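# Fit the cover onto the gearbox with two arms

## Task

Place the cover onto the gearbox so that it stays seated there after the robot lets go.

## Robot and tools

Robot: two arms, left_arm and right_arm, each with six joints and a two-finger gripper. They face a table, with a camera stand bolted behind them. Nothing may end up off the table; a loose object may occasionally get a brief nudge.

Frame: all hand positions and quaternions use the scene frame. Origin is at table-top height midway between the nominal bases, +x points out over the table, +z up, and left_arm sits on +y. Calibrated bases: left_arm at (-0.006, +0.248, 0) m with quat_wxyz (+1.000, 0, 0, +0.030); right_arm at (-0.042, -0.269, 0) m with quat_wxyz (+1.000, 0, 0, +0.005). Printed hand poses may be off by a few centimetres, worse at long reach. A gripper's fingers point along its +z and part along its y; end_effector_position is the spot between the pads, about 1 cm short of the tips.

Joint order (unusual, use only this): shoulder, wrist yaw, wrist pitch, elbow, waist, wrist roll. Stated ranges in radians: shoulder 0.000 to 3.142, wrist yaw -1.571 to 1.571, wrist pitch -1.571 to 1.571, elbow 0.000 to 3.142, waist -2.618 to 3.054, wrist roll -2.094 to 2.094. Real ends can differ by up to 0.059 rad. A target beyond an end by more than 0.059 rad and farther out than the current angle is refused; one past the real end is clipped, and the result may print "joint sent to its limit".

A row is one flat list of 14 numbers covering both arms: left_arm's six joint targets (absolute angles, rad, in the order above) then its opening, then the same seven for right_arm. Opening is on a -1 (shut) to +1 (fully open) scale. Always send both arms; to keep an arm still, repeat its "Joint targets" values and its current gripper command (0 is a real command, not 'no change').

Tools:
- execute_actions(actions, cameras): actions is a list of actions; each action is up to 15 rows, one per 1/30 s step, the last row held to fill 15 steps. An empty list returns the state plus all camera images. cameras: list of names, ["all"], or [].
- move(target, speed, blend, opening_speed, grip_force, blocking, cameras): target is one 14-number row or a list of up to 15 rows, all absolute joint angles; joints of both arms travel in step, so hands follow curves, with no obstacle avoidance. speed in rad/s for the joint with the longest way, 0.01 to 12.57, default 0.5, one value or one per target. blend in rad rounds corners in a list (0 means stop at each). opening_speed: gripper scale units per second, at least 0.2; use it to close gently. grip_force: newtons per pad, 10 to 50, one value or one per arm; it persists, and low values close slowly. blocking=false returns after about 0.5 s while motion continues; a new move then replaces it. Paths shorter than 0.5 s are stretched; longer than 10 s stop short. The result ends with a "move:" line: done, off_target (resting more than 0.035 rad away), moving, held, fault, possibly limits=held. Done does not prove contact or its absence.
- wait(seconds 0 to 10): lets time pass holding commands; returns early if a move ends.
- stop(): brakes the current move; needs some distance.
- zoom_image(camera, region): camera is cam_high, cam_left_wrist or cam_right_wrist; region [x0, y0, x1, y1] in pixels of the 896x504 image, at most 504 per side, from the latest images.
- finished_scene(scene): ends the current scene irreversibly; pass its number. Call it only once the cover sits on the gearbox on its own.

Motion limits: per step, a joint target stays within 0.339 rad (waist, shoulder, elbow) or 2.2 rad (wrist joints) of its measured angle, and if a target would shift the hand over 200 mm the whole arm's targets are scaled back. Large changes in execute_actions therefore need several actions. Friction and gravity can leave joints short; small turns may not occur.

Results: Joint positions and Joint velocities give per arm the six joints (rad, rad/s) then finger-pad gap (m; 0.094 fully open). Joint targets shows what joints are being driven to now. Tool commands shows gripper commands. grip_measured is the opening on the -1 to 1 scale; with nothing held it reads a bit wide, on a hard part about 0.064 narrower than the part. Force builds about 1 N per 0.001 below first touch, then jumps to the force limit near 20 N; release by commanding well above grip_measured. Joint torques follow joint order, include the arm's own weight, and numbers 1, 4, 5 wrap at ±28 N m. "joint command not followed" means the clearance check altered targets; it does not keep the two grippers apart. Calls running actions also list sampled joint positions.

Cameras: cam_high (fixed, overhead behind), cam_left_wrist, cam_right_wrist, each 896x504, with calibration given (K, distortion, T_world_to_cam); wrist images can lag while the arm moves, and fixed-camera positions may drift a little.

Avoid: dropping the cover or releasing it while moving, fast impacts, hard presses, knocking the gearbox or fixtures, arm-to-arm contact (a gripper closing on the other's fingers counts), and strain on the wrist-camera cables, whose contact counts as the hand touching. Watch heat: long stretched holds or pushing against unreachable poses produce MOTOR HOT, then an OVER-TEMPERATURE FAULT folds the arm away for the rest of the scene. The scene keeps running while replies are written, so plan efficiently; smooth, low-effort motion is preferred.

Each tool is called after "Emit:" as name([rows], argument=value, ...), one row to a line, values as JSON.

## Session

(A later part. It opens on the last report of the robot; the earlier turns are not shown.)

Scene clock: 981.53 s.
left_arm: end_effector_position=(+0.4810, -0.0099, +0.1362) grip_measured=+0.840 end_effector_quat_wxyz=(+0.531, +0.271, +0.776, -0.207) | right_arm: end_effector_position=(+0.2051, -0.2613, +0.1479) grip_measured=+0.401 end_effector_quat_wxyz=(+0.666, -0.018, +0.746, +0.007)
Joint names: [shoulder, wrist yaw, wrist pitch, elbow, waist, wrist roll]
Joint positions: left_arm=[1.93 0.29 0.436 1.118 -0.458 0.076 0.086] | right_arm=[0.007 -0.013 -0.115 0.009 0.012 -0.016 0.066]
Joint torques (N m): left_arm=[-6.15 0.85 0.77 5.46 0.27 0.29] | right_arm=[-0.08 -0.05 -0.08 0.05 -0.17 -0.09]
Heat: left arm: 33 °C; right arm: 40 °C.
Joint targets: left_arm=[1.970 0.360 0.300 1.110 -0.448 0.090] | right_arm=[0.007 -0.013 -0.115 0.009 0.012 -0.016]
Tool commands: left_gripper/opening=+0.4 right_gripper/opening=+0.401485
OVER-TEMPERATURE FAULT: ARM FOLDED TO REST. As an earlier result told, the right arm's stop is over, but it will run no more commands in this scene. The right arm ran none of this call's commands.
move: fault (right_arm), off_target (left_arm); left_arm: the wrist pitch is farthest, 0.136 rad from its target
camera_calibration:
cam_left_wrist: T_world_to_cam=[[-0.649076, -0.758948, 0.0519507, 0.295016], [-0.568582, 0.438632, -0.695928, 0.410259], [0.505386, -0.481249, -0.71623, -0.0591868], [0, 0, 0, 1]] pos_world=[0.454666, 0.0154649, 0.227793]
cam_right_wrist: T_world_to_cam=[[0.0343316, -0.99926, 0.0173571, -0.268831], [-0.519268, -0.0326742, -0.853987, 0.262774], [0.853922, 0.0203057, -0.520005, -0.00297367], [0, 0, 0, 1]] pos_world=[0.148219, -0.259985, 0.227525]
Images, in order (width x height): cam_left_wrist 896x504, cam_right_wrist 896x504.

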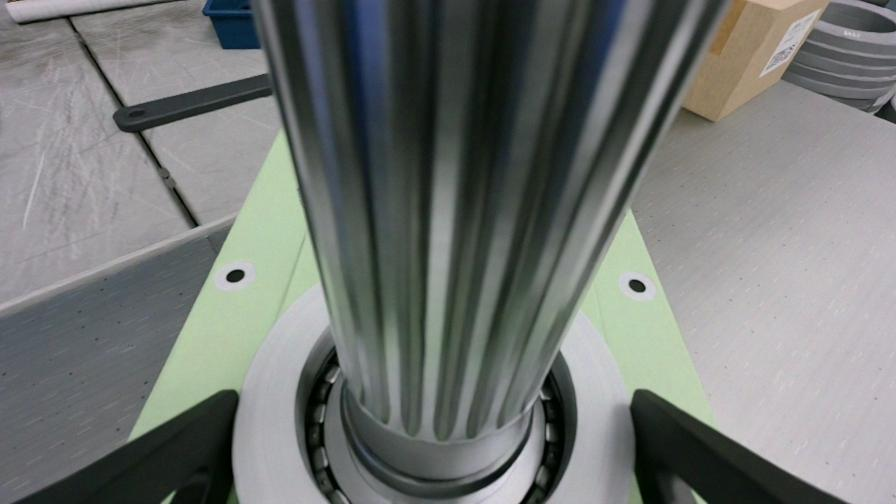

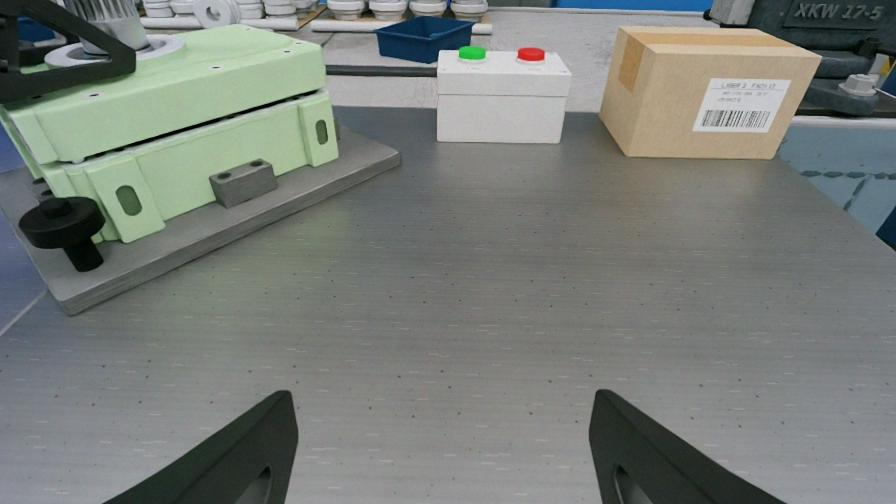

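Emit:
move([
  [1.95,0.46,0.33,1.12,-0.43,0.30,0.4,0.007,-0.013,-0.115,0.009,0.012,-0.016,0.4],
  [1.95,0.46,0.33,1.12,-0.43,-0.15,0.4,0.007,-0.013,-0.115,0.009,0.012,-0.016,0.4],
  [1.95,0.46,0.33,1.12,-0.43,0.30,0.4,0.007,-0.013,-0.115,0.009,0.012,-0.016,0.4],
  [1.95,0.46,0.33,1.12,-0.43,-0.10,0.4,0.007,-0.013,-0.115,0.009,0.012,-0.016,0.4],
  [1.95,0.46,0.33,1.12,-0.43,0.08,0.4,0.007,-0.013,-0.115,0.009,0.012,-0.016,0.4],
], speed=0.6, blend=0.02, cameras=["cam_right_wrist","cam_left_wrist"])

Emit:
zoom_image(camera="cam_right_wrist", region=[240, 60, 360, 140])

Emit:
zoom_image(camera="cam_right_wrist", region=[20, 120, 140, 200])

Scene clock: 994.80 s.
left_arm: end_effector_position=(+0.4812, -0.0095, +0.1384) grip_measured=+0.838 end_effector_quat_wxyz=(+0.528, +0.278, +0.773, -0.216) | right_arm: end_effector_position=(+0.2051, -0.2613, +0.1479) grip_measured=+0.401 end_effector_quat_wxyz=(+0.666, -0.018, +0.746, +0.007)
Joint names: [shoulder, wrist yaw, wrist pitch, elbow, waist, wrist roll]
Joint positions: left_arm=[1.93 0.326 0.424 1.128 -0.446 0.083 0.086] | right_arm=[0.007 -0.013 -0.115 0.009 0.012 -0.016 0.066]
Joint torques (N m): left_arm=[-7.79 1.56 1.19 5.52 0.87 0.1] | right_arm=[-0.09 -0.05 -0.09 0.06 -0.16 -0.08]
Heat: left arm: 34 °C; right arm: 40 °C.
Joint targets: left_arm=[1.950 0.460 0.330 1.120 -0.430 0.080] | right_arm=[0.007 -0.013 -0.115 0.009 0.012 -0.016]
Tool commands: left_gripper/opening=+0.4 right_gripper/opening=+0.401485
OVER-TEMPERATURE FAULT: ARM FOLDED TO REST. As an earlier result told, the right arm's stop is over, but it will run no more commands in this scene. The right arm ran none of this call's commands.
move: fault (right_arm), off_target (left_arm); left_arm: the wrist yaw is farthest, 0.134 rad from its target
camera_calibration:
cam_left_wrist: T_world_to_cam=[[-0.666726, -0.743038, 0.0580612, 0.30309], [-0.559853, 0.447883, -0.697112, 0.40784], [0.491976, -0.497289, -0.714607, -0.0513885], [0, 0, 0, 1]] pos_world=[0.45569, 0.0169879, 0.22999]
cam_right_wrist: T_world_to_cam=[[0.0343316, -0.99926, 0.0173571, -0.268831], [-0.519268, -0.0326742, -0.853987, 0.262774], [0.853922, 0.0203057, -0.520005, -0.00297367], [0, 0, 0, 1]] pos_world=[0.148219, -0.259985, 0.227525]
Images, in order (width x height): cam_left_wrist 896x504, cam_right_wrist 896x504.

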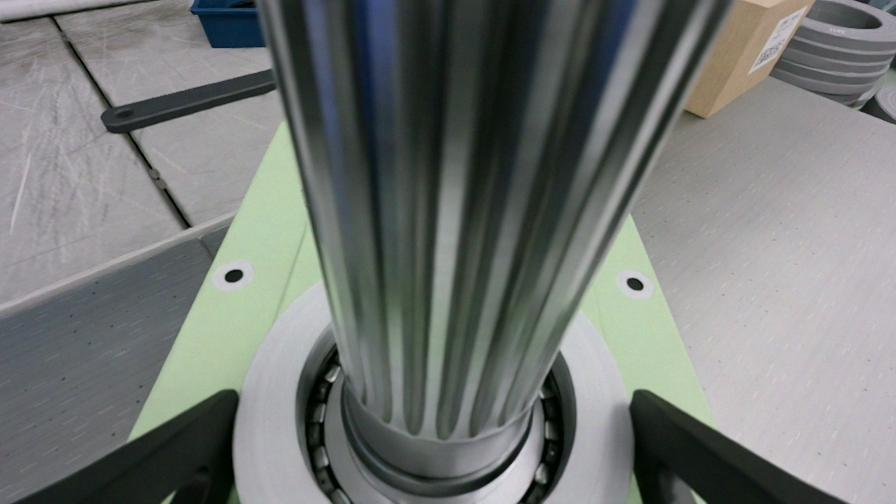

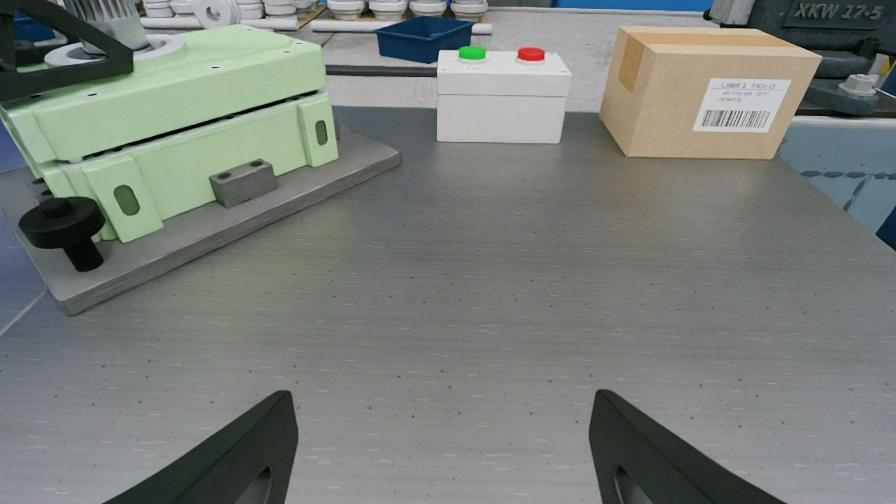

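Scaled by 4.200 from the camera's 896x504 image, which has a finer 1280x720 frame.

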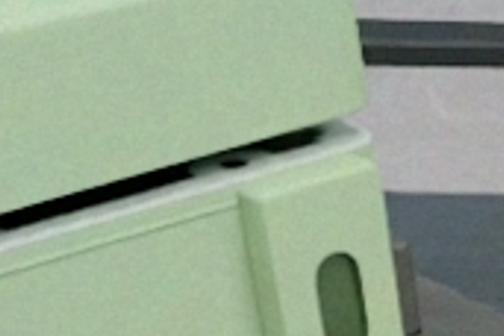

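Scaled by 4.200 from the camera's 896x504 image, which has a finer 1280x720 frame.

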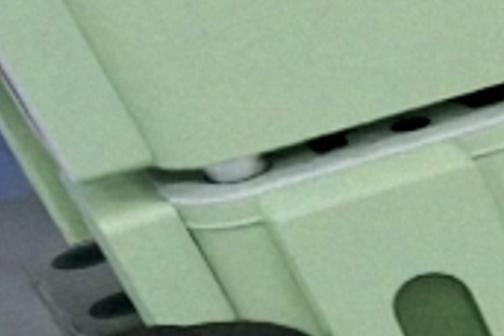

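Emit:
move([
  [1.932,0.33,0.42,1.135,-0.446,0.085,0.4,0.007,-0.013,-0.115,0.009,0.012,-0.016,0.4],
  [1.932,0.33,0.42,1.135,-0.446,0.085,1.0,0.007,-0.013,-0.115,0.009,0.012,-0.016,0.4],
  [1.875,0.253,0.170,1.290,-0.466,0.124,1.0,0.007,-0.013,-0.115,0.009,0.012,-0.016,0.4],
  [1.526,0.348,0.216,0.893,-0.371,0.154,1.0,0.007,-0.013,-0.115,0.009,0.012,-0.016,0.4],
  [1.5,0.9,0.4,0.8,-0.2,0.1,-0.9,0.007,-0.013,-0.115,0.009,0.012,-0.016,0.4],
  [2.0,1.47,1.05,0.945,0.14,0,-0.9,0.007,-0.013,-0.115,0.009,0.012,-0.016,0.4],
  [2.417,1.507,1.387,1.03,0.138,0,-0.9,0.007,-0.013,-0.115,0.009,0.012,-0.016,0.4],
], speed=0.9, blend=[0,0,0.03,0.03,0.05,0.08,0], opening_speed=2, cameras=["cam_right_wrist","cam_left_wrist"])

Emit:
zoom_image(camera="cam_left_wrist", region=[220, 40, 640, 220])

Scene clock: 1027.20 s.
left_arm: end_effector_position=(+0.4262, +0.1599, +0.0600) grip_measured=-0.898 end_effector_quat_wxyz=(+0.562, +0.426, +0.565, -0.429) | right_arm: end_effector_position=(+0.2051, -0.2613, +0.1479) grip_measured=+0.401 end_effector_quat_wxyz=(+0.666, -0.018, +0.746, +0.007)
Joint names: [shoulder, wrist yaw, wrist pitch, elbow, waist, wrist roll]
Joint positions: left_arm=[2.405 1.5 1.376 1.018 0.142 0.005 0.005] | right_arm=[0.007 -0.013 -0.115 0.009 0.012 -0.016 0.066]
Joint torques (N m): left_arm=[-8.94 0.11 1.69 4.48 -0.99 0.06] | right_arm=[-0.09 -0.06 -0.08 0.05 -0.14 -0.09]
Heat: left arm: 37 °C; right arm: 39 °C.
Joint targets: left_arm=[2.417 1.507 1.387 1.030 0.138 0.000] | right_arm=[0.007 -0.013 -0.115 0.009 0.012 -0.016]
Tool commands: left_gripper/opening=-0.9 right_gripper/opening=+0.401485
OVER-TEMPERATURE FAULT: ARM FOLDED TO REST. As an earlier result told, the right arm's stop is over, but it will run no more commands in this scene. The right arm ran none of this call's commands.
move: fault (right_arm); blend cut to 0 rad at target 5
camera_calibration:
cam_left_wrist: T_world_to_cam=[[-0.967374, -0.25265, 0.0188263, 0.448993], [-0.124593, 0.40972, -0.903663, 0.0795182], [0.220597, -0.876526, -0.427831, 0.16295], [0, 0, 0, 1]] pos_world=[0.408305, 0.223688, 0.13312]
cam_right_wrist: T_world_to_cam=[[0.0343316, -0.99926, 0.0173571, -0.268831], [-0.519268, -0.0326742, -0.853987, 0.262774], [0.853922, 0.0203057, -0.520005, -0.00297367], [0, 0, 0, 1]] pos_world=[0.148219, -0.259985, 0.227525]
Images, in order (width x height): cam_left_wrist 896x504, cam_right_wrist 896x504.

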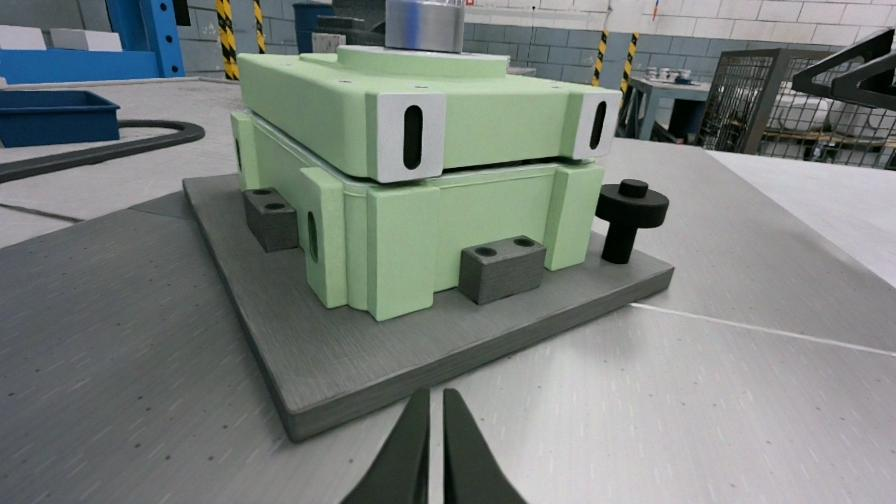

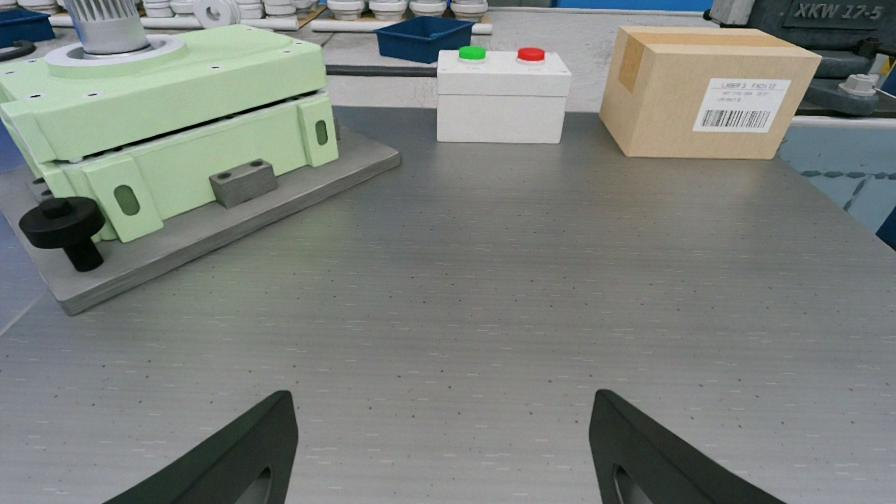

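Scaled by 1.200 from the camera's 896x504 image, which has a finer 1280x720 frame.

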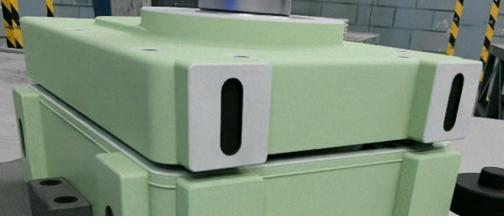

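Emit:
zoom_image(camera="cam_left_wrist", region=[220, 70, 320, 170])

Emit:
zoom_image(camera="cam_left_wrist", region=[340, 130, 470, 230])

Emit:
zoom_image(camera="cam_left_wrist", region=[540, 80, 640, 200])

Emit:
zoom_image(camera="cam_right_wrist", region=[0, 60, 360, 240])

Scaled by 5.040 from the camera's 896x504 image, which has a finer 1280x720 frame.

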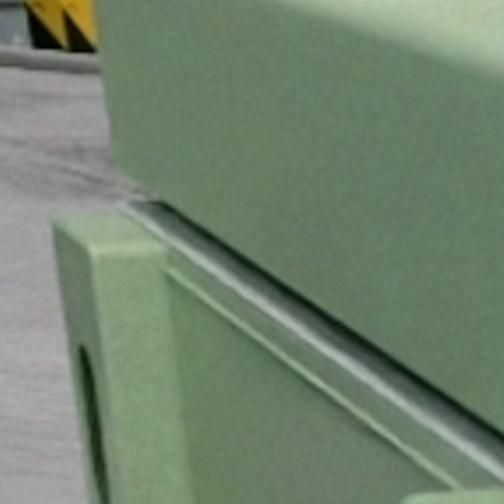

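Scaled by 3.877 from the camera's 896x504 image, which has a finer 1280x720 frame.

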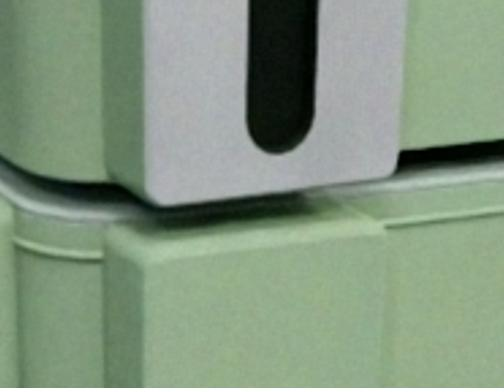

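Scaled by 4.200 from the camera's 896x504 image, which has a finer 1280x720 frame.

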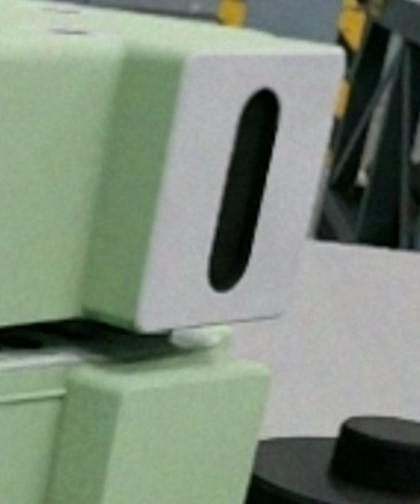

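Scaled by 1.400 from the camera's 896x504 image, which has a finer 1280x720 frame.

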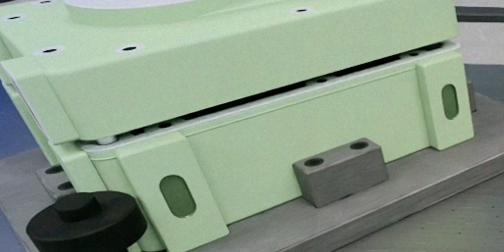

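Emit:
move([
  [2.0,1.47,1.05,0.945,0.14,0,-0.95,0.007,-0.013,-0.115,0.009,0.012,-0.016,0.4],
  [1.6,0.8,0.2,1.2,-0.3,0,-0.95,0.007,-0.013,-0.115,0.009,0.012,-0.016,0.4],
  [1.894,0,-0.736,1.70,-0.613,0,-0.95,0.007,-0.013,-0.115,0.009,0.012,-0.016,0.4],
], speed=0.9, blend=0.08, cameras=["cam_right_wrist","cam_left_wrist","cam_high"])

Scene clock: 1051.67 s.
left_arm: end_effector_position=(+0.4192, -0.0164, +0.1783) grip_measured=-0.948 end_effector_quat_wxyz=(+0.305, +0.262, +0.911, -0.091) | right_arm: end_effector_position=(+0.2051, -0.2613, +0.1479) grip_measured=+0.401 end_effector_quat_wxyz=(+0.666, -0.018, +0.746, +0.007)
Joint names: [shoulder, wrist yaw, wrist pitch, elbow, waist, wrist roll]
Joint positions: left_arm=[1.875 0.01 -0.726 1.677 -0.614 0.004 0.002] | right_arm=[0.007 -0.013 -0.115 0.009 0.012 -0.016 0.066]
Joint torques (N m): left_arm=[-7.82 -0.11 1.53 8.38 -0.5 0.09] | right_arm=[-0.09 -0.05 -0.08 0.06 -0.14 -0.09]
Heat: left arm: 40 °C; right arm: 38 °C.
Joint targets: left_arm=[1.894 0.000 -0.736 1.700 -0.613 0.000] | right_arm=[0.007 -0.013 -0.115 0.009 0.012 -0.016]
Tool commands: left_gripper/opening=-0.95 right_gripper/opening=+0.401485
OVER-TEMPERATURE FAULT: ARM FOLDED TO REST. As an earlier result told, the right arm's stop is over, but it will run no more commands in this scene. The right arm ran none of this call's commands.
move: fault (right_arm)
camera_calibration:
cam_left_wrist: T_world_to_cam=[[-0.533418, -0.845405, 0.0274899, 0.202227], [-0.830827, 0.517568, -0.204572, 0.430849], [0.158718, -0.131962, -0.978465, 0.19694], [0, 0, 0, 1]] pos_world=[0.434575, -0.0260409, 0.275279]
cam_right_wrist: T_world_to_cam=[[0.0343316, -0.99926, 0.0173571, -0.268831], [-0.519268, -0.0326742, -0.853987, 0.262774], [0.853922, 0.0203057, -0.520005, -0.00297367], [0, 0, 0, 1]] pos_world=[0.148219, -0.259985, 0.227525]

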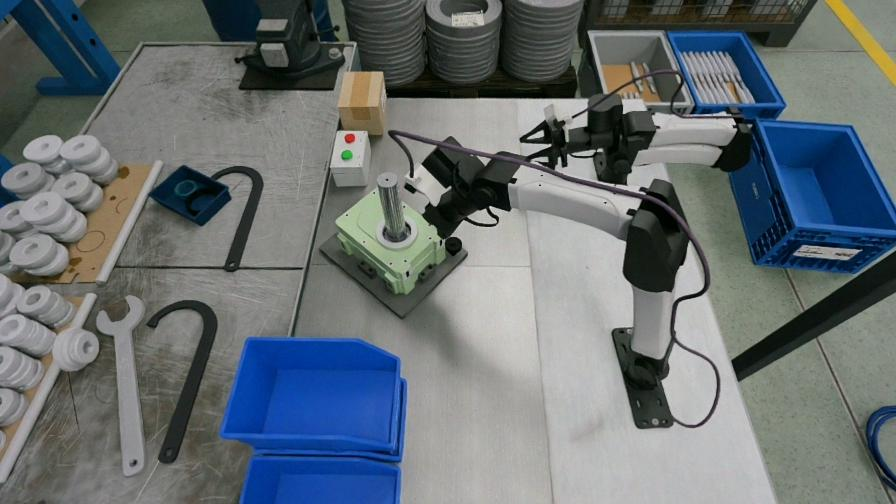

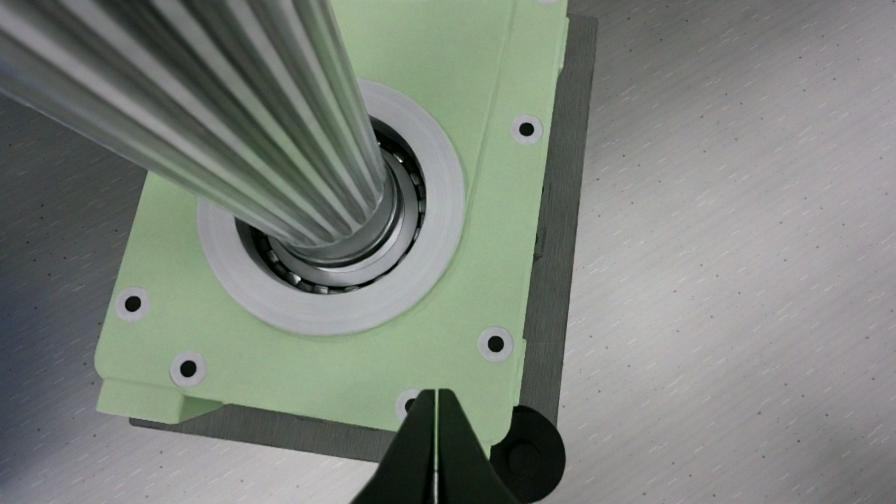

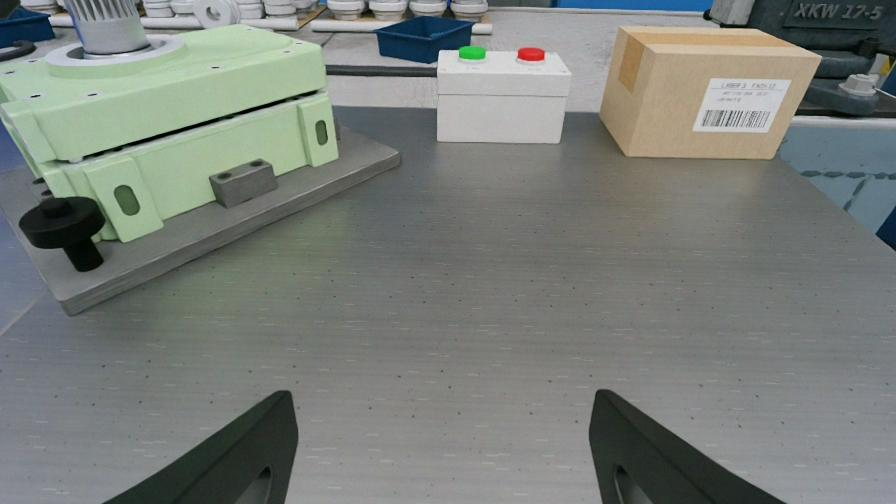

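Emit:
move([
  [1.92,0,-0.60,1.54,-0.637,0,-0.95,0.007,-0.013,-0.115,0.009,0.012,-0.016,0.4],
  [2.03,0,-0.78,1.45,-0.637,0,-0.95,0.007,-0.013,-0.115,0.009,0.012,-0.016,0.4],
], speed=0.25, blend=0.02, cameras=["cam_right_wrist","cam_left_wrist"])

Emit:
zoom_image(camera="cam_right_wrist", region=[0, 60, 360, 240])

Scene clock: 1061.97 s.
left_arm: end_effector_position=(+0.4095, -0.0203, +0.1237) grip_measured=-0.948 end_effector_quat_wxyz=(+0.279, +0.272, +0.917, -0.085) | right_arm: end_effector_position=(+0.2051, -0.2613, +0.1479) grip_measured=+0.401 end_effector_quat_wxyz=(+0.666, -0.018, +0.746, +0.007)
Joint names: [shoulder, wrist yaw, wrist pitch, elbow, waist, wrist roll]
Joint positions: left_arm=[1.904 0.007 -0.607 1.532 -0.632 0.004 0.002] | right_arm=[0.007 -0.013 -0.115 0.009 0.012 -0.016 0.066]
Joint torques (N m): left_arm=[0.81 -0.08 -0.25 -0.31 -1.05 0.1] | right_arm=[-0.1 -0.05 -0.08 0.05 -0.14 -0.08]
Heat: left arm: 39 °C; right arm: 38 °C.
Joint targets: left_arm=[2.030 0.000 -0.780 1.450 -0.637 0.000] | right_arm=[0.007 -0.013 -0.115 0.009 0.012 -0.016]
Tool commands: left_gripper/opening=-0.95 right_gripper/opening=+0.401485
OVER-TEMPERATURE FAULT: ARM FOLDED TO REST. As an earlier result told, the right arm's stop is over, but it will run no more commands in this scene. The right arm ran none of this call's commands.
move: fault (right_arm), off_target (left_arm); left_arm: the wrist pitch is farthest, 0.173 rad from its target
camera_calibration:
cam_left_wrist: T_world_to_cam=[[-0.54591, -0.837448, 0.0257664, 0.20081], [-0.830505, 0.53681, -0.148649, 0.406963], [0.110654, -0.102548, -0.988554, 0.165999], [0, 0, 0, 1]] pos_world=[0.42924, -0.0332714, 0.21942]
cam_right_wrist: T_world_to_cam=[[0.0343316, -0.99926, 0.0173571, -0.268831], [-0.519268, -0.0326742, -0.853987, 0.262774], [0.853922, 0.0203057, -0.520005, -0.00297367], [0, 0, 0, 1]] pos_world=[0.148219, -0.259985, 0.227525]
Images, in order (width x height): cam_left_wrist 896x504, cam_right_wrist 896x504.

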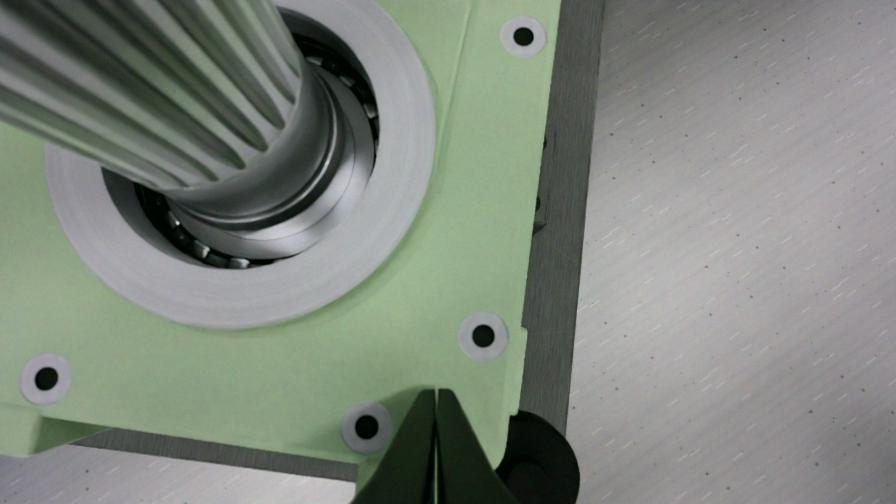

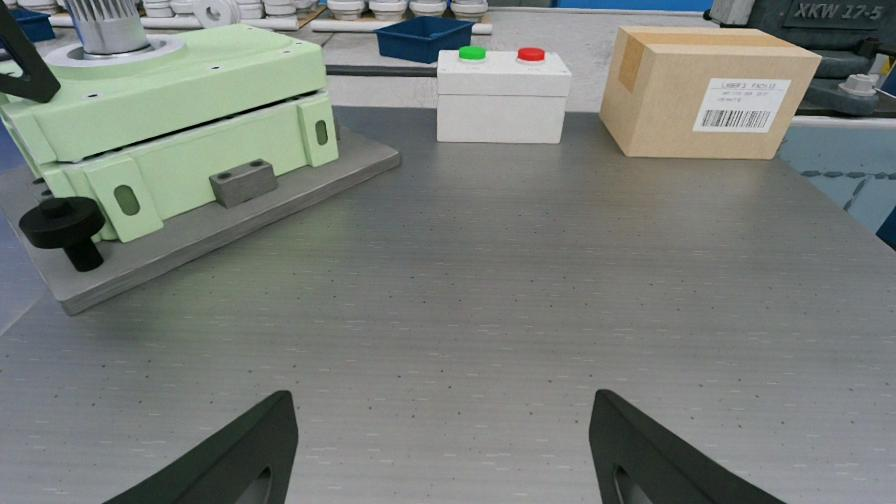

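Scaled by 1.400 from the camera's 896x504 image, which has a finer 1280x720 frame.

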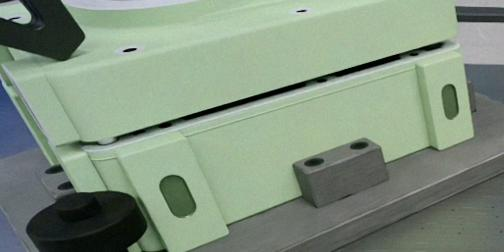

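Emit:
move([
  [2.10,0,-0.92,1.39,-0.637,0,-0.95,0.007,-0.013,-0.115,0.009,0.012,-0.016,0.4],
], speed=0.25, cameras=["cam_right_wrist"])

Emit:
zoom_image(camera="cam_right_wrist", region=[0, 60, 360, 240])

Emit:
zoom_image(camera="cam_right_wrist", region=[20, 120, 140, 200])

Emit:
zoom_image(camera="cam_right_wrist", region=[240, 60, 360, 140])

Scene clock: 1067.10 s.
left_arm: end_effector_position=(+0.4078, -0.0191, +0.1197) grip_measured=-0.948 end_effector_quat_wxyz=(+0.274, +0.273, +0.919, -0.083) | right_arm: end_effector_position=(+0.2051, -0.2613, +0.1479) grip_measured=+0.401 end_effector_quat_wxyz=(+0.666, -0.018, +0.746, +0.007)
Joint names: [shoulder, wrist yaw, wrist pitch, elbow, waist, wrist roll]
Joint positions: left_arm=[1.906 0.007 -0.607 1.523 -0.632 0.004 0.002] | right_arm=[0.007 -0.013 -0.115 0.009 0.012 -0.016 0.066]
Joint torques (N m): left_arm=[6.46 -0.08 -1.77 -4.66 -1.05 0.1] | right_arm=[-0.08 -0.05 -0.08 0.06 -0.16 -0.09]
Heat: left arm: 38 °C; right arm: 38 °C.
Joint targets: left_arm=[2.100 0.000 -0.920 1.390 -0.637 0.000] | right_arm=[0.007 -0.013 -0.115 0.009 0.012 -0.016]
Tool commands: left_gripper/opening=-0.95 right_gripper/opening=+0.401485
OVER-TEMPERATURE FAULT: ARM FOLDED TO REST. As an earlier result told, the right arm's stop is over, but it will run no more commands in this scene. The right arm ran none of this call's commands.
move: fault (right_arm), off_target (left_arm); left_arm: the wrist pitch is farthest, 0.313 rad from its target
camera_calibration:
cam_right_wrist: T_world_to_cam=[[0.0343316, -0.99926, 0.0173571, -0.268831], [-0.519268, -0.0326742, -0.853987, 0.262774], [0.853922, 0.0203057, -0.520005, -0.00297367], [0, 0, 0, 1]] pos_world=[0.148219, -0.259985, 0.227525]
Images, in order (width x height): cam_right_wrist 896x504.

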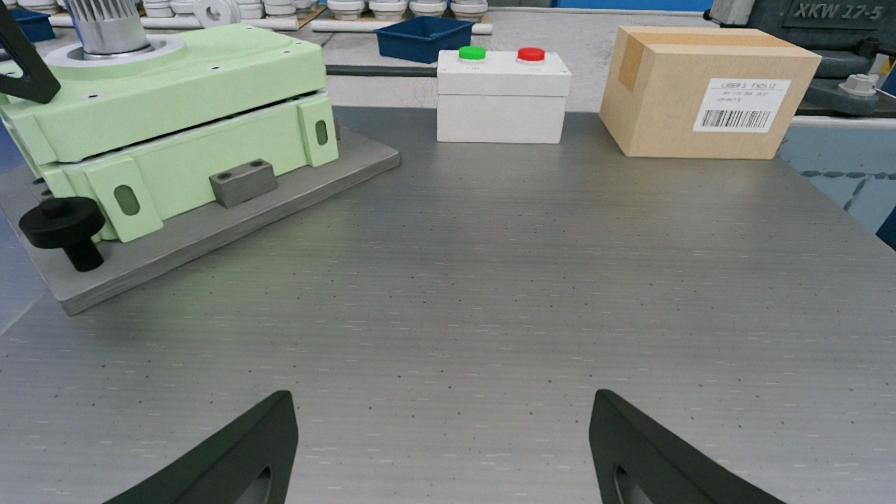

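Scaled by 1.400 from the camera's 896x504 image, which has a finer 1280x720 frame.

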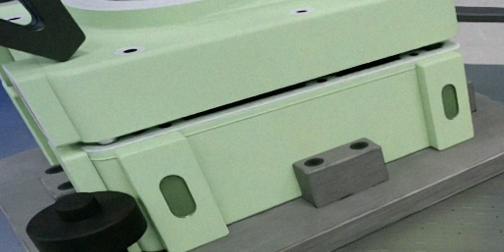

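Scaled by 4.200 from the camera's 896x504 image, which has a finer 1280x720 frame.

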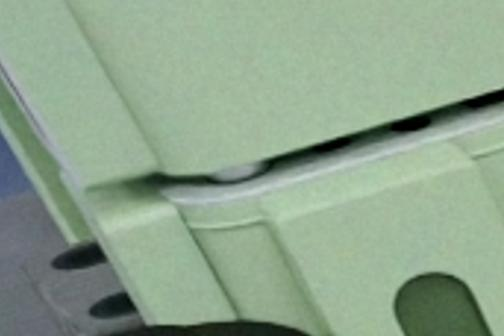

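Scaled by 4.200 from the camera's 896x504 image, which has a finer 1280x720 frame.

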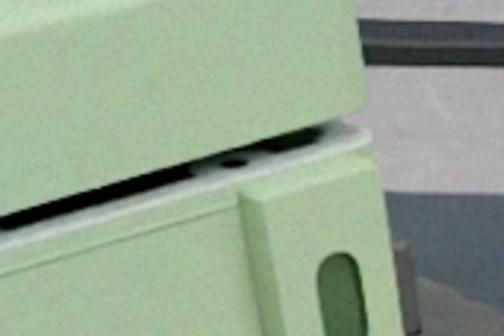

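Emit:
move([
  [1.90,0,-0.65,1.56,-0.637,0,-0.95,0.007,-0.013,-0.115,0.009,0.012,-0.016,0.4],
  [1.87,0,-0.736,1.72,-0.66,0,-0.95,0.007,-0.013,-0.115,0.009,0.012,-0.016,0.4],
  [2.08,-0.28,-0.6,1.98,-0.75,-0.2,-0.95,0.007,-0.013,-0.115,0.009,0.012,-0.016,0.4],
  [2.36,-0.391,-0.50,2.24,-0.74,-0.286,-0.95,0.007,-0.013,-0.115,0.009,0.012,-0.016,0.4],
], speed=0.5, blend=0.03, cameras=["cam_right_wrist","cam_left_wrist","cam_high"])

Scene clock: 1088.37 s.
left_arm: end_effector_position=(+0.5344, -0.1089, +0.1932) grip_measured=-0.948 end_effector_quat_wxyz=(+0.472, +0.093, +0.875, -0.055) | right_arm: end_effector_position=(+0.2051, -0.2613, +0.1479) grip_measured=+0.401 end_effector_quat_wxyz=(+0.666, -0.018, +0.746, +0.007)
Joint names: [shoulder, wrist yaw, wrist pitch, elbow, waist, wrist roll]
Joint positions: left_arm=[2.342 -0.381 -0.509 2.218 -0.745 -0.277 0.002] | right_arm=[0.007 -0.013 -0.115 0.009 0.012 -0.016 0.066]
Joint torques (N m): left_arm=[-11.3 -0.26 2.06 8.53 -0.02 0.03] | right_arm=[-0.08 -0.05 -0.08 0.06 -0.13 -0.09]
Heat: left arm: 37 °C; right arm: 37 °C.
Joint targets: left_arm=[2.360 -0.391 -0.500 2.240 -0.740 -0.286] | right_arm=[0.007 -0.013 -0.115 0.009 0.012 -0.016]
Tool commands: left_gripper/opening=-0.95 right_gripper/opening=+0.401485
OVER-TEMPERATURE FAULT: ARM FOLDED TO REST. As an earlier result told, the right arm's stop is over, but it will run no more commands in this scene. The right arm ran none of this call's commands.
move: fault (right_arm)
camera_calibration:
cam_left_wrist: T_world_to_cam=[[-0.22304, -0.974358, 0.0296702, 0.00476187], [-0.835031, 0.175266, -0.521541, 0.6038], [0.502967, -0.1411, -0.85271, -0.0282683], [0, 0, 0, 1]] pos_world=[0.519472, -0.105174, 0.29066]
cam_right_wrist: T_world_to_cam=[[0.0343316, -0.99926, 0.0173571, -0.268831], [-0.519268, -0.0326742, -0.853987, 0.262774], [0.853922, 0.0203057, -0.520005, -0.00297367], [0, 0, 0, 1]] pos_world=[0.148219, -0.259985, 0.227525]

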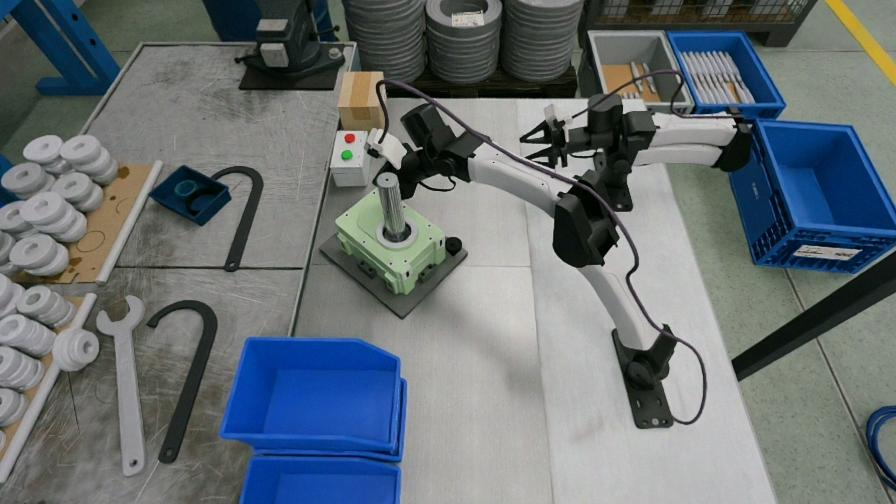

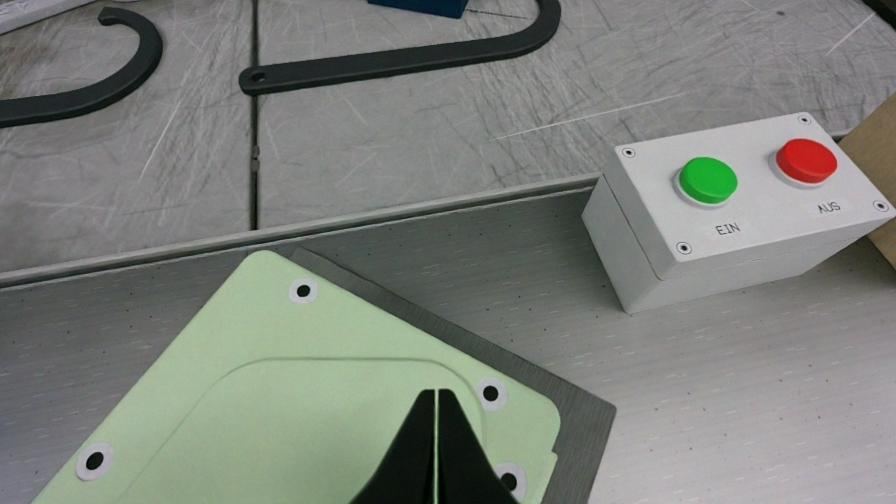

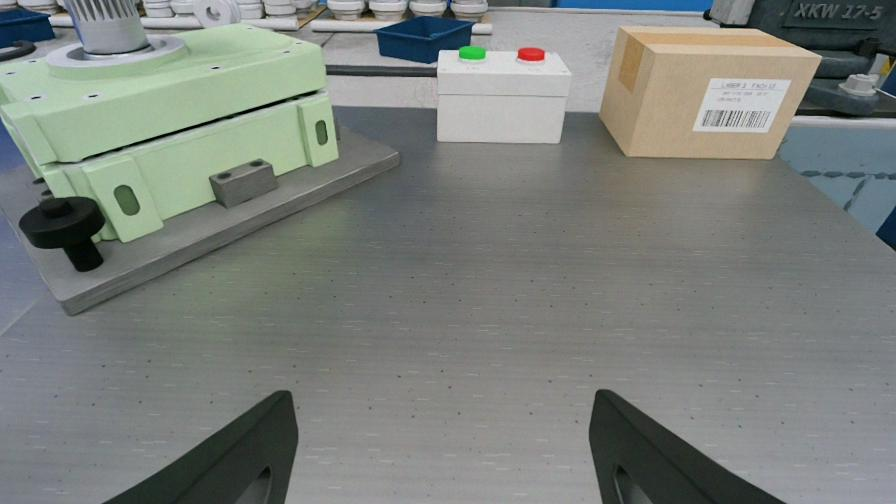

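Emit:
move([
  [2.425,-0.391,-0.36,2.12,-0.752,-0.286,-0.95,0.007,-0.013,-0.115,0.009,0.012,-0.016,0.4],
  [2.58,-0.391,-0.62,2.0,-0.752,-0.286,-0.95,0.007,-0.013,-0.115,0.009,0.012,-0.016,0.4],
], speed=0.25, blend=0.02, cameras=["cam_right_wrist","cam_left_wrist"])

Emit:
zoom_image(camera="cam_right_wrist", region=[0, 60, 360, 240])

Emit:
zoom_image(camera="cam_right_wrist", region=[20, 120, 140, 200])

Emit:
zoom_image(camera="cam_right_wrist", region=[240, 60, 360, 140])

Scene clock: 1102.90 s.
left_arm: end_effector_position=(+0.5445, -0.1136, +0.1280) grip_measured=-0.948 end_effector_quat_wxyz=(+0.483, +0.080, +0.872, -0.021) | right_arm: end_effector_position=(+0.2051, -0.2613, +0.1479) grip_measured=+0.401 end_effector_quat_wxyz=(+0.666, -0.018, +0.746, +0.007)
Joint names: [shoulder, wrist yaw, wrist pitch, elbow, waist, wrist roll]
Joint positions: left_arm=[2.425 -0.471 -0.313 2.097 -0.762 -0.278 0.002] | right_arm=[0.007 -0.013 -0.115 0.009 0.012 -0.016 0.066]
Joint torques (N m): left_arm=[-0.54 0.74 -1.36 -1.29 0.35 0.05] | right_arm=[-0.08 -0.05 -0.09 0.05 -0.16 -0.08]
Heat: left arm: 39 °C; right arm: 37 °C.
Joint targets: left_arm=[2.580 -0.391 -0.620 2.000 -0.752 -0.286] | right_arm=[0.007 -0.013 -0.115 0.009 0.012 -0.016]
Tool commands: left_gripper/opening=-0.95 right_gripper/opening=+0.401485
OVER-TEMPERATURE FAULT: ARM FOLDED TO REST. As an earlier result told, the right arm's stop is over, but it will run no more commands in this scene. The right arm ran none of this call's commands.
move: fault (right_arm), off_target (left_arm); left_arm: the wrist pitch is farthest, 0.307 rad from its target
camera_calibration:
cam_left_wrist: T_world_to_cam=[[-0.168774, -0.985441, -0.0205416, -0.0199572], [-0.829702, 0.15329, -0.536747, 0.575559], [0.532081, -0.0735455, -0.843493, -0.0989577], [0, 0, 0, 1]] pos_world=[0.526827, -0.115172, 0.225049]
cam_right_wrist: T_world_to_cam=[[0.0343316, -0.99926, 0.0173571, -0.268831], [-0.519268, -0.0326742, -0.853987, 0.262774], [0.853922, 0.0203057, -0.520005, -0.00297367], [0, 0, 0, 1]] pos_world=[0.148219, -0.259985, 0.227525]
Images, in order (width x height): cam_left_wrist 896x504, cam_right_wrist 896x504.

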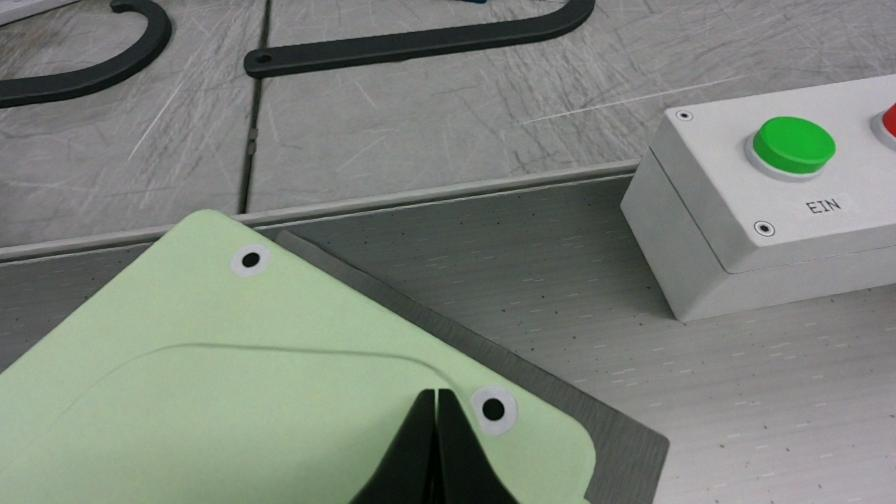

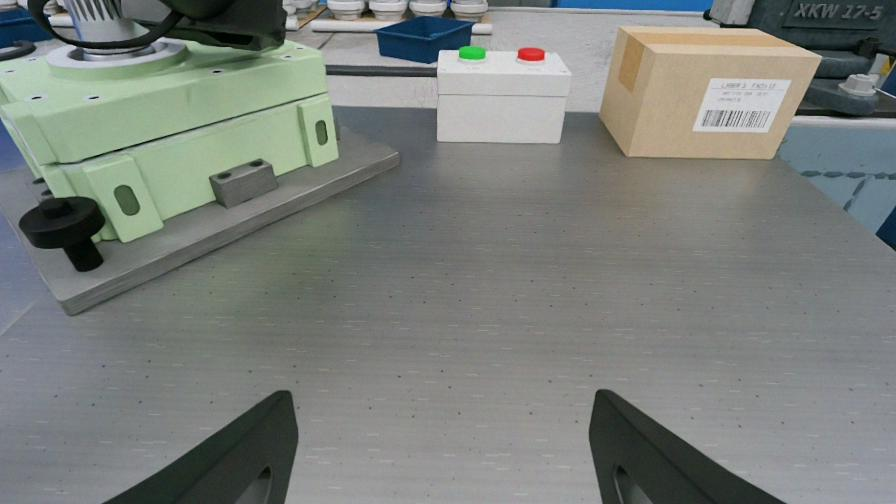

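Scaled by 1.400 from the camera's 896x504 image, which has a finer 1280x720 frame.

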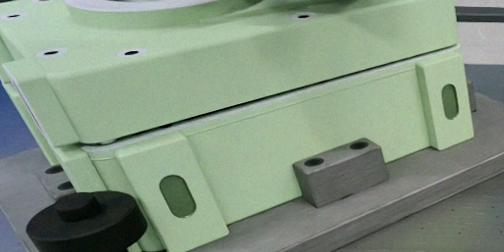

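Scaled by 4.200 from the camera's 896x504 image, which has a finer 1280x720 frame.

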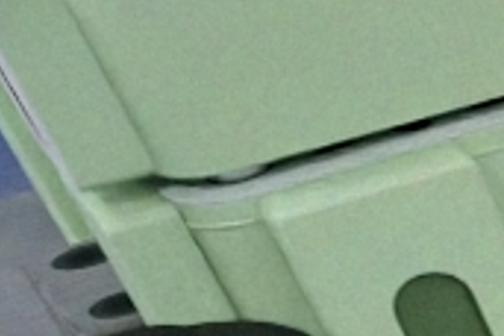

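Scaled by 4.200 from the camera's 896x504 image, which has a finer 1280x720 frame.

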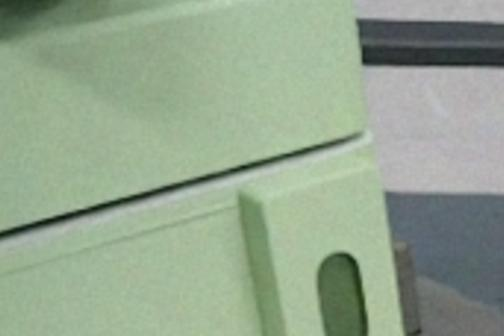

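Emit:
move([
  [2.40,-0.391,-0.36,2.12,-0.752,-0.286,-0.95,0.007,-0.013,-0.115,0.009,0.012,-0.016,0.4],
  [2.36,-0.391,-0.50,2.24,-0.745,-0.286,-0.95,0.007,-0.013,-0.115,0.009,0.012,-0.016,0.4],
  [2.08,-0.28,-0.6,1.98,-0.75,-0.2,-0.95,0.007,-0.013,-0.115,0.009,0.012,-0.016,0.4],
  [1.87,0,-0.736,1.72,-0.66,0,-0.95,0.007,-0.013,-0.115,0.009,0.012,-0.016,0.4],
  [1.92,0,-0.60,1.54,-0.637,0,-0.95,0.007,-0.013,-0.115,0.009,0.012,-0.016,0.4],
  [2.10,0,-0.90,1.40,-0.637,0,-0.95,0.007,-0.013,-0.115,0.009,0.012,-0.016,0.4],
], speed=[0.4,0.6,0.8,0.8,0.35,0.35], blend=0.03, cameras=["cam_right_wrist","cam_left_wrist"])

Emit:
zoom_image(camera="cam_right_wrist", region=[0, 60, 360, 240])

Emit:
zoom_image(camera="cam_right_wrist", region=[20, 120, 140, 200])

Emit:
zoom_image(camera="cam_right_wrist", region=[240, 60, 360, 140])

Scene clock: 1115.97 s.
left_arm: end_effector_position=(+0.4069, -0.0229, +0.1193) grip_measured=-0.948 end_effector_quat_wxyz=(+0.275, +0.271, +0.919, -0.081) | right_arm: end_effector_position=(+0.2051, -0.2613, +0.1479) grip_measured=+0.401 end_effector_quat_wxyz=(+0.666, -0.018, +0.746, +0.007)
Joint names: [shoulder, wrist yaw, wrist pitch, elbow, waist, wrist roll]
Joint positions: left_arm=[1.911 -0.005 -0.607 1.528 -0.643 -0.007 0.002] | right_arm=[0.007 -0.013 -0.115 0.009 0.012 -0.016 0.066]
Joint torques (N m): left_arm=[6.02 0.05 -1.56 -4.21 -0.05 0.19] | right_arm=[-0.08 -0.05 -0.08 0.06 -0.16 -0.09]
Heat: left arm: 38 °C; right arm: 37 °C.
Joint targets: left_arm=[2.100 0.000 -0.900 1.400 -0.637 0.000] | right_arm=[0.007 -0.013 -0.115 0.009 0.012 -0.016]
Tool commands: left_gripper/opening=-0.95 right_gripper/opening=+0.401485
OVER-TEMPERATURE FAULT: ARM FOLDED TO REST. As an earlier result told, the right arm's stop is over, but it will run no more commands in this scene. The right arm ran none of this call's commands.
move: fault (right_arm), off_target (left_arm); left_arm: the wrist pitch is farthest, 0.293 rad from its target
camera_calibration:
cam_left_wrist: T_world_to_cam=[[-0.542172, -0.839977, 0.0220725, 0.196139], [-0.833663, 0.534438, -0.139222, 0.405775], [0.105147, -0.0938832, -0.990015, 0.164304], [0, 0, 0, 1]] pos_world=[0.427345, -0.0366835, 0.214827]
cam_right_wrist: T_world_to_cam=[[0.0343316, -0.99926, 0.0173571, -0.268831], [-0.519268, -0.0326742, -0.853987, 0.262774], [0.853922, 0.0203057, -0.520005, -0.00297367], [0, 0, 0, 1]] pos_world=[0.148219, -0.259985, 0.227525]
Images, in order (width x height): cam_left_wrist 896x504, cam_right_wrist 896x504.

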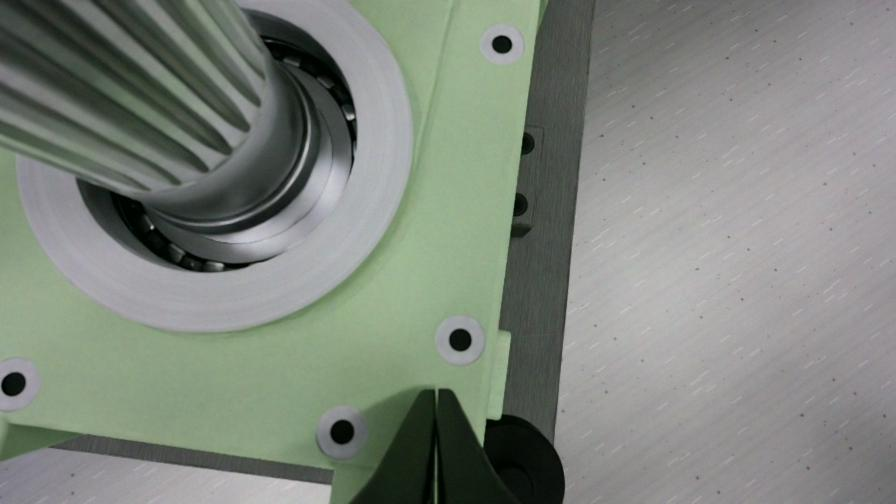

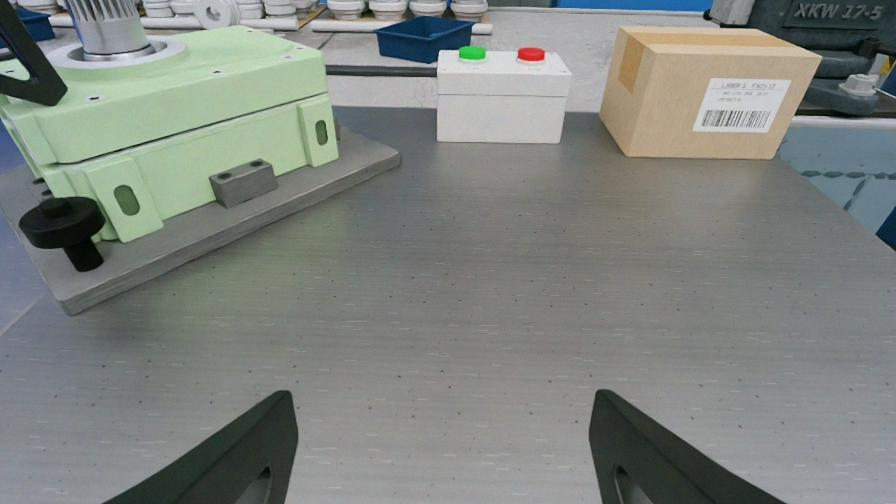

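Scaled by 1.400 from the camera's 896x504 image, which has a finer 1280x720 frame.

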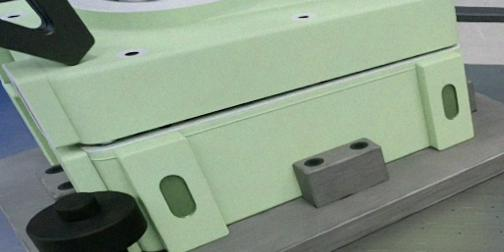

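Scaled by 4.200 from the camera's 896x504 image, which has a finer 1280x720 frame.

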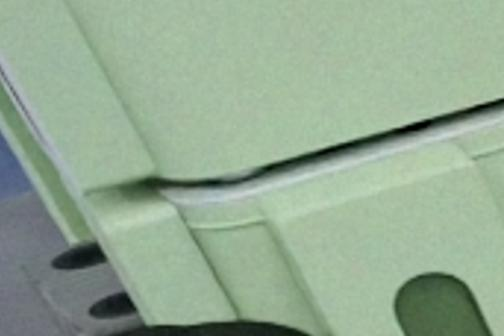

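Scaled by 4.200 from the camera's 896x504 image, which has a finer 1280x720 frame.

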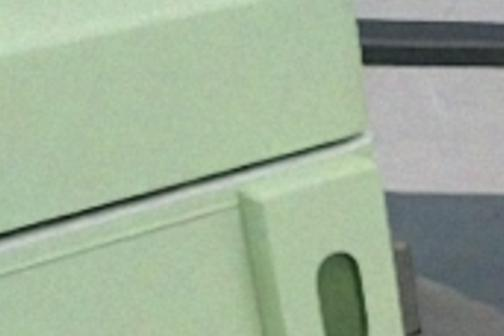

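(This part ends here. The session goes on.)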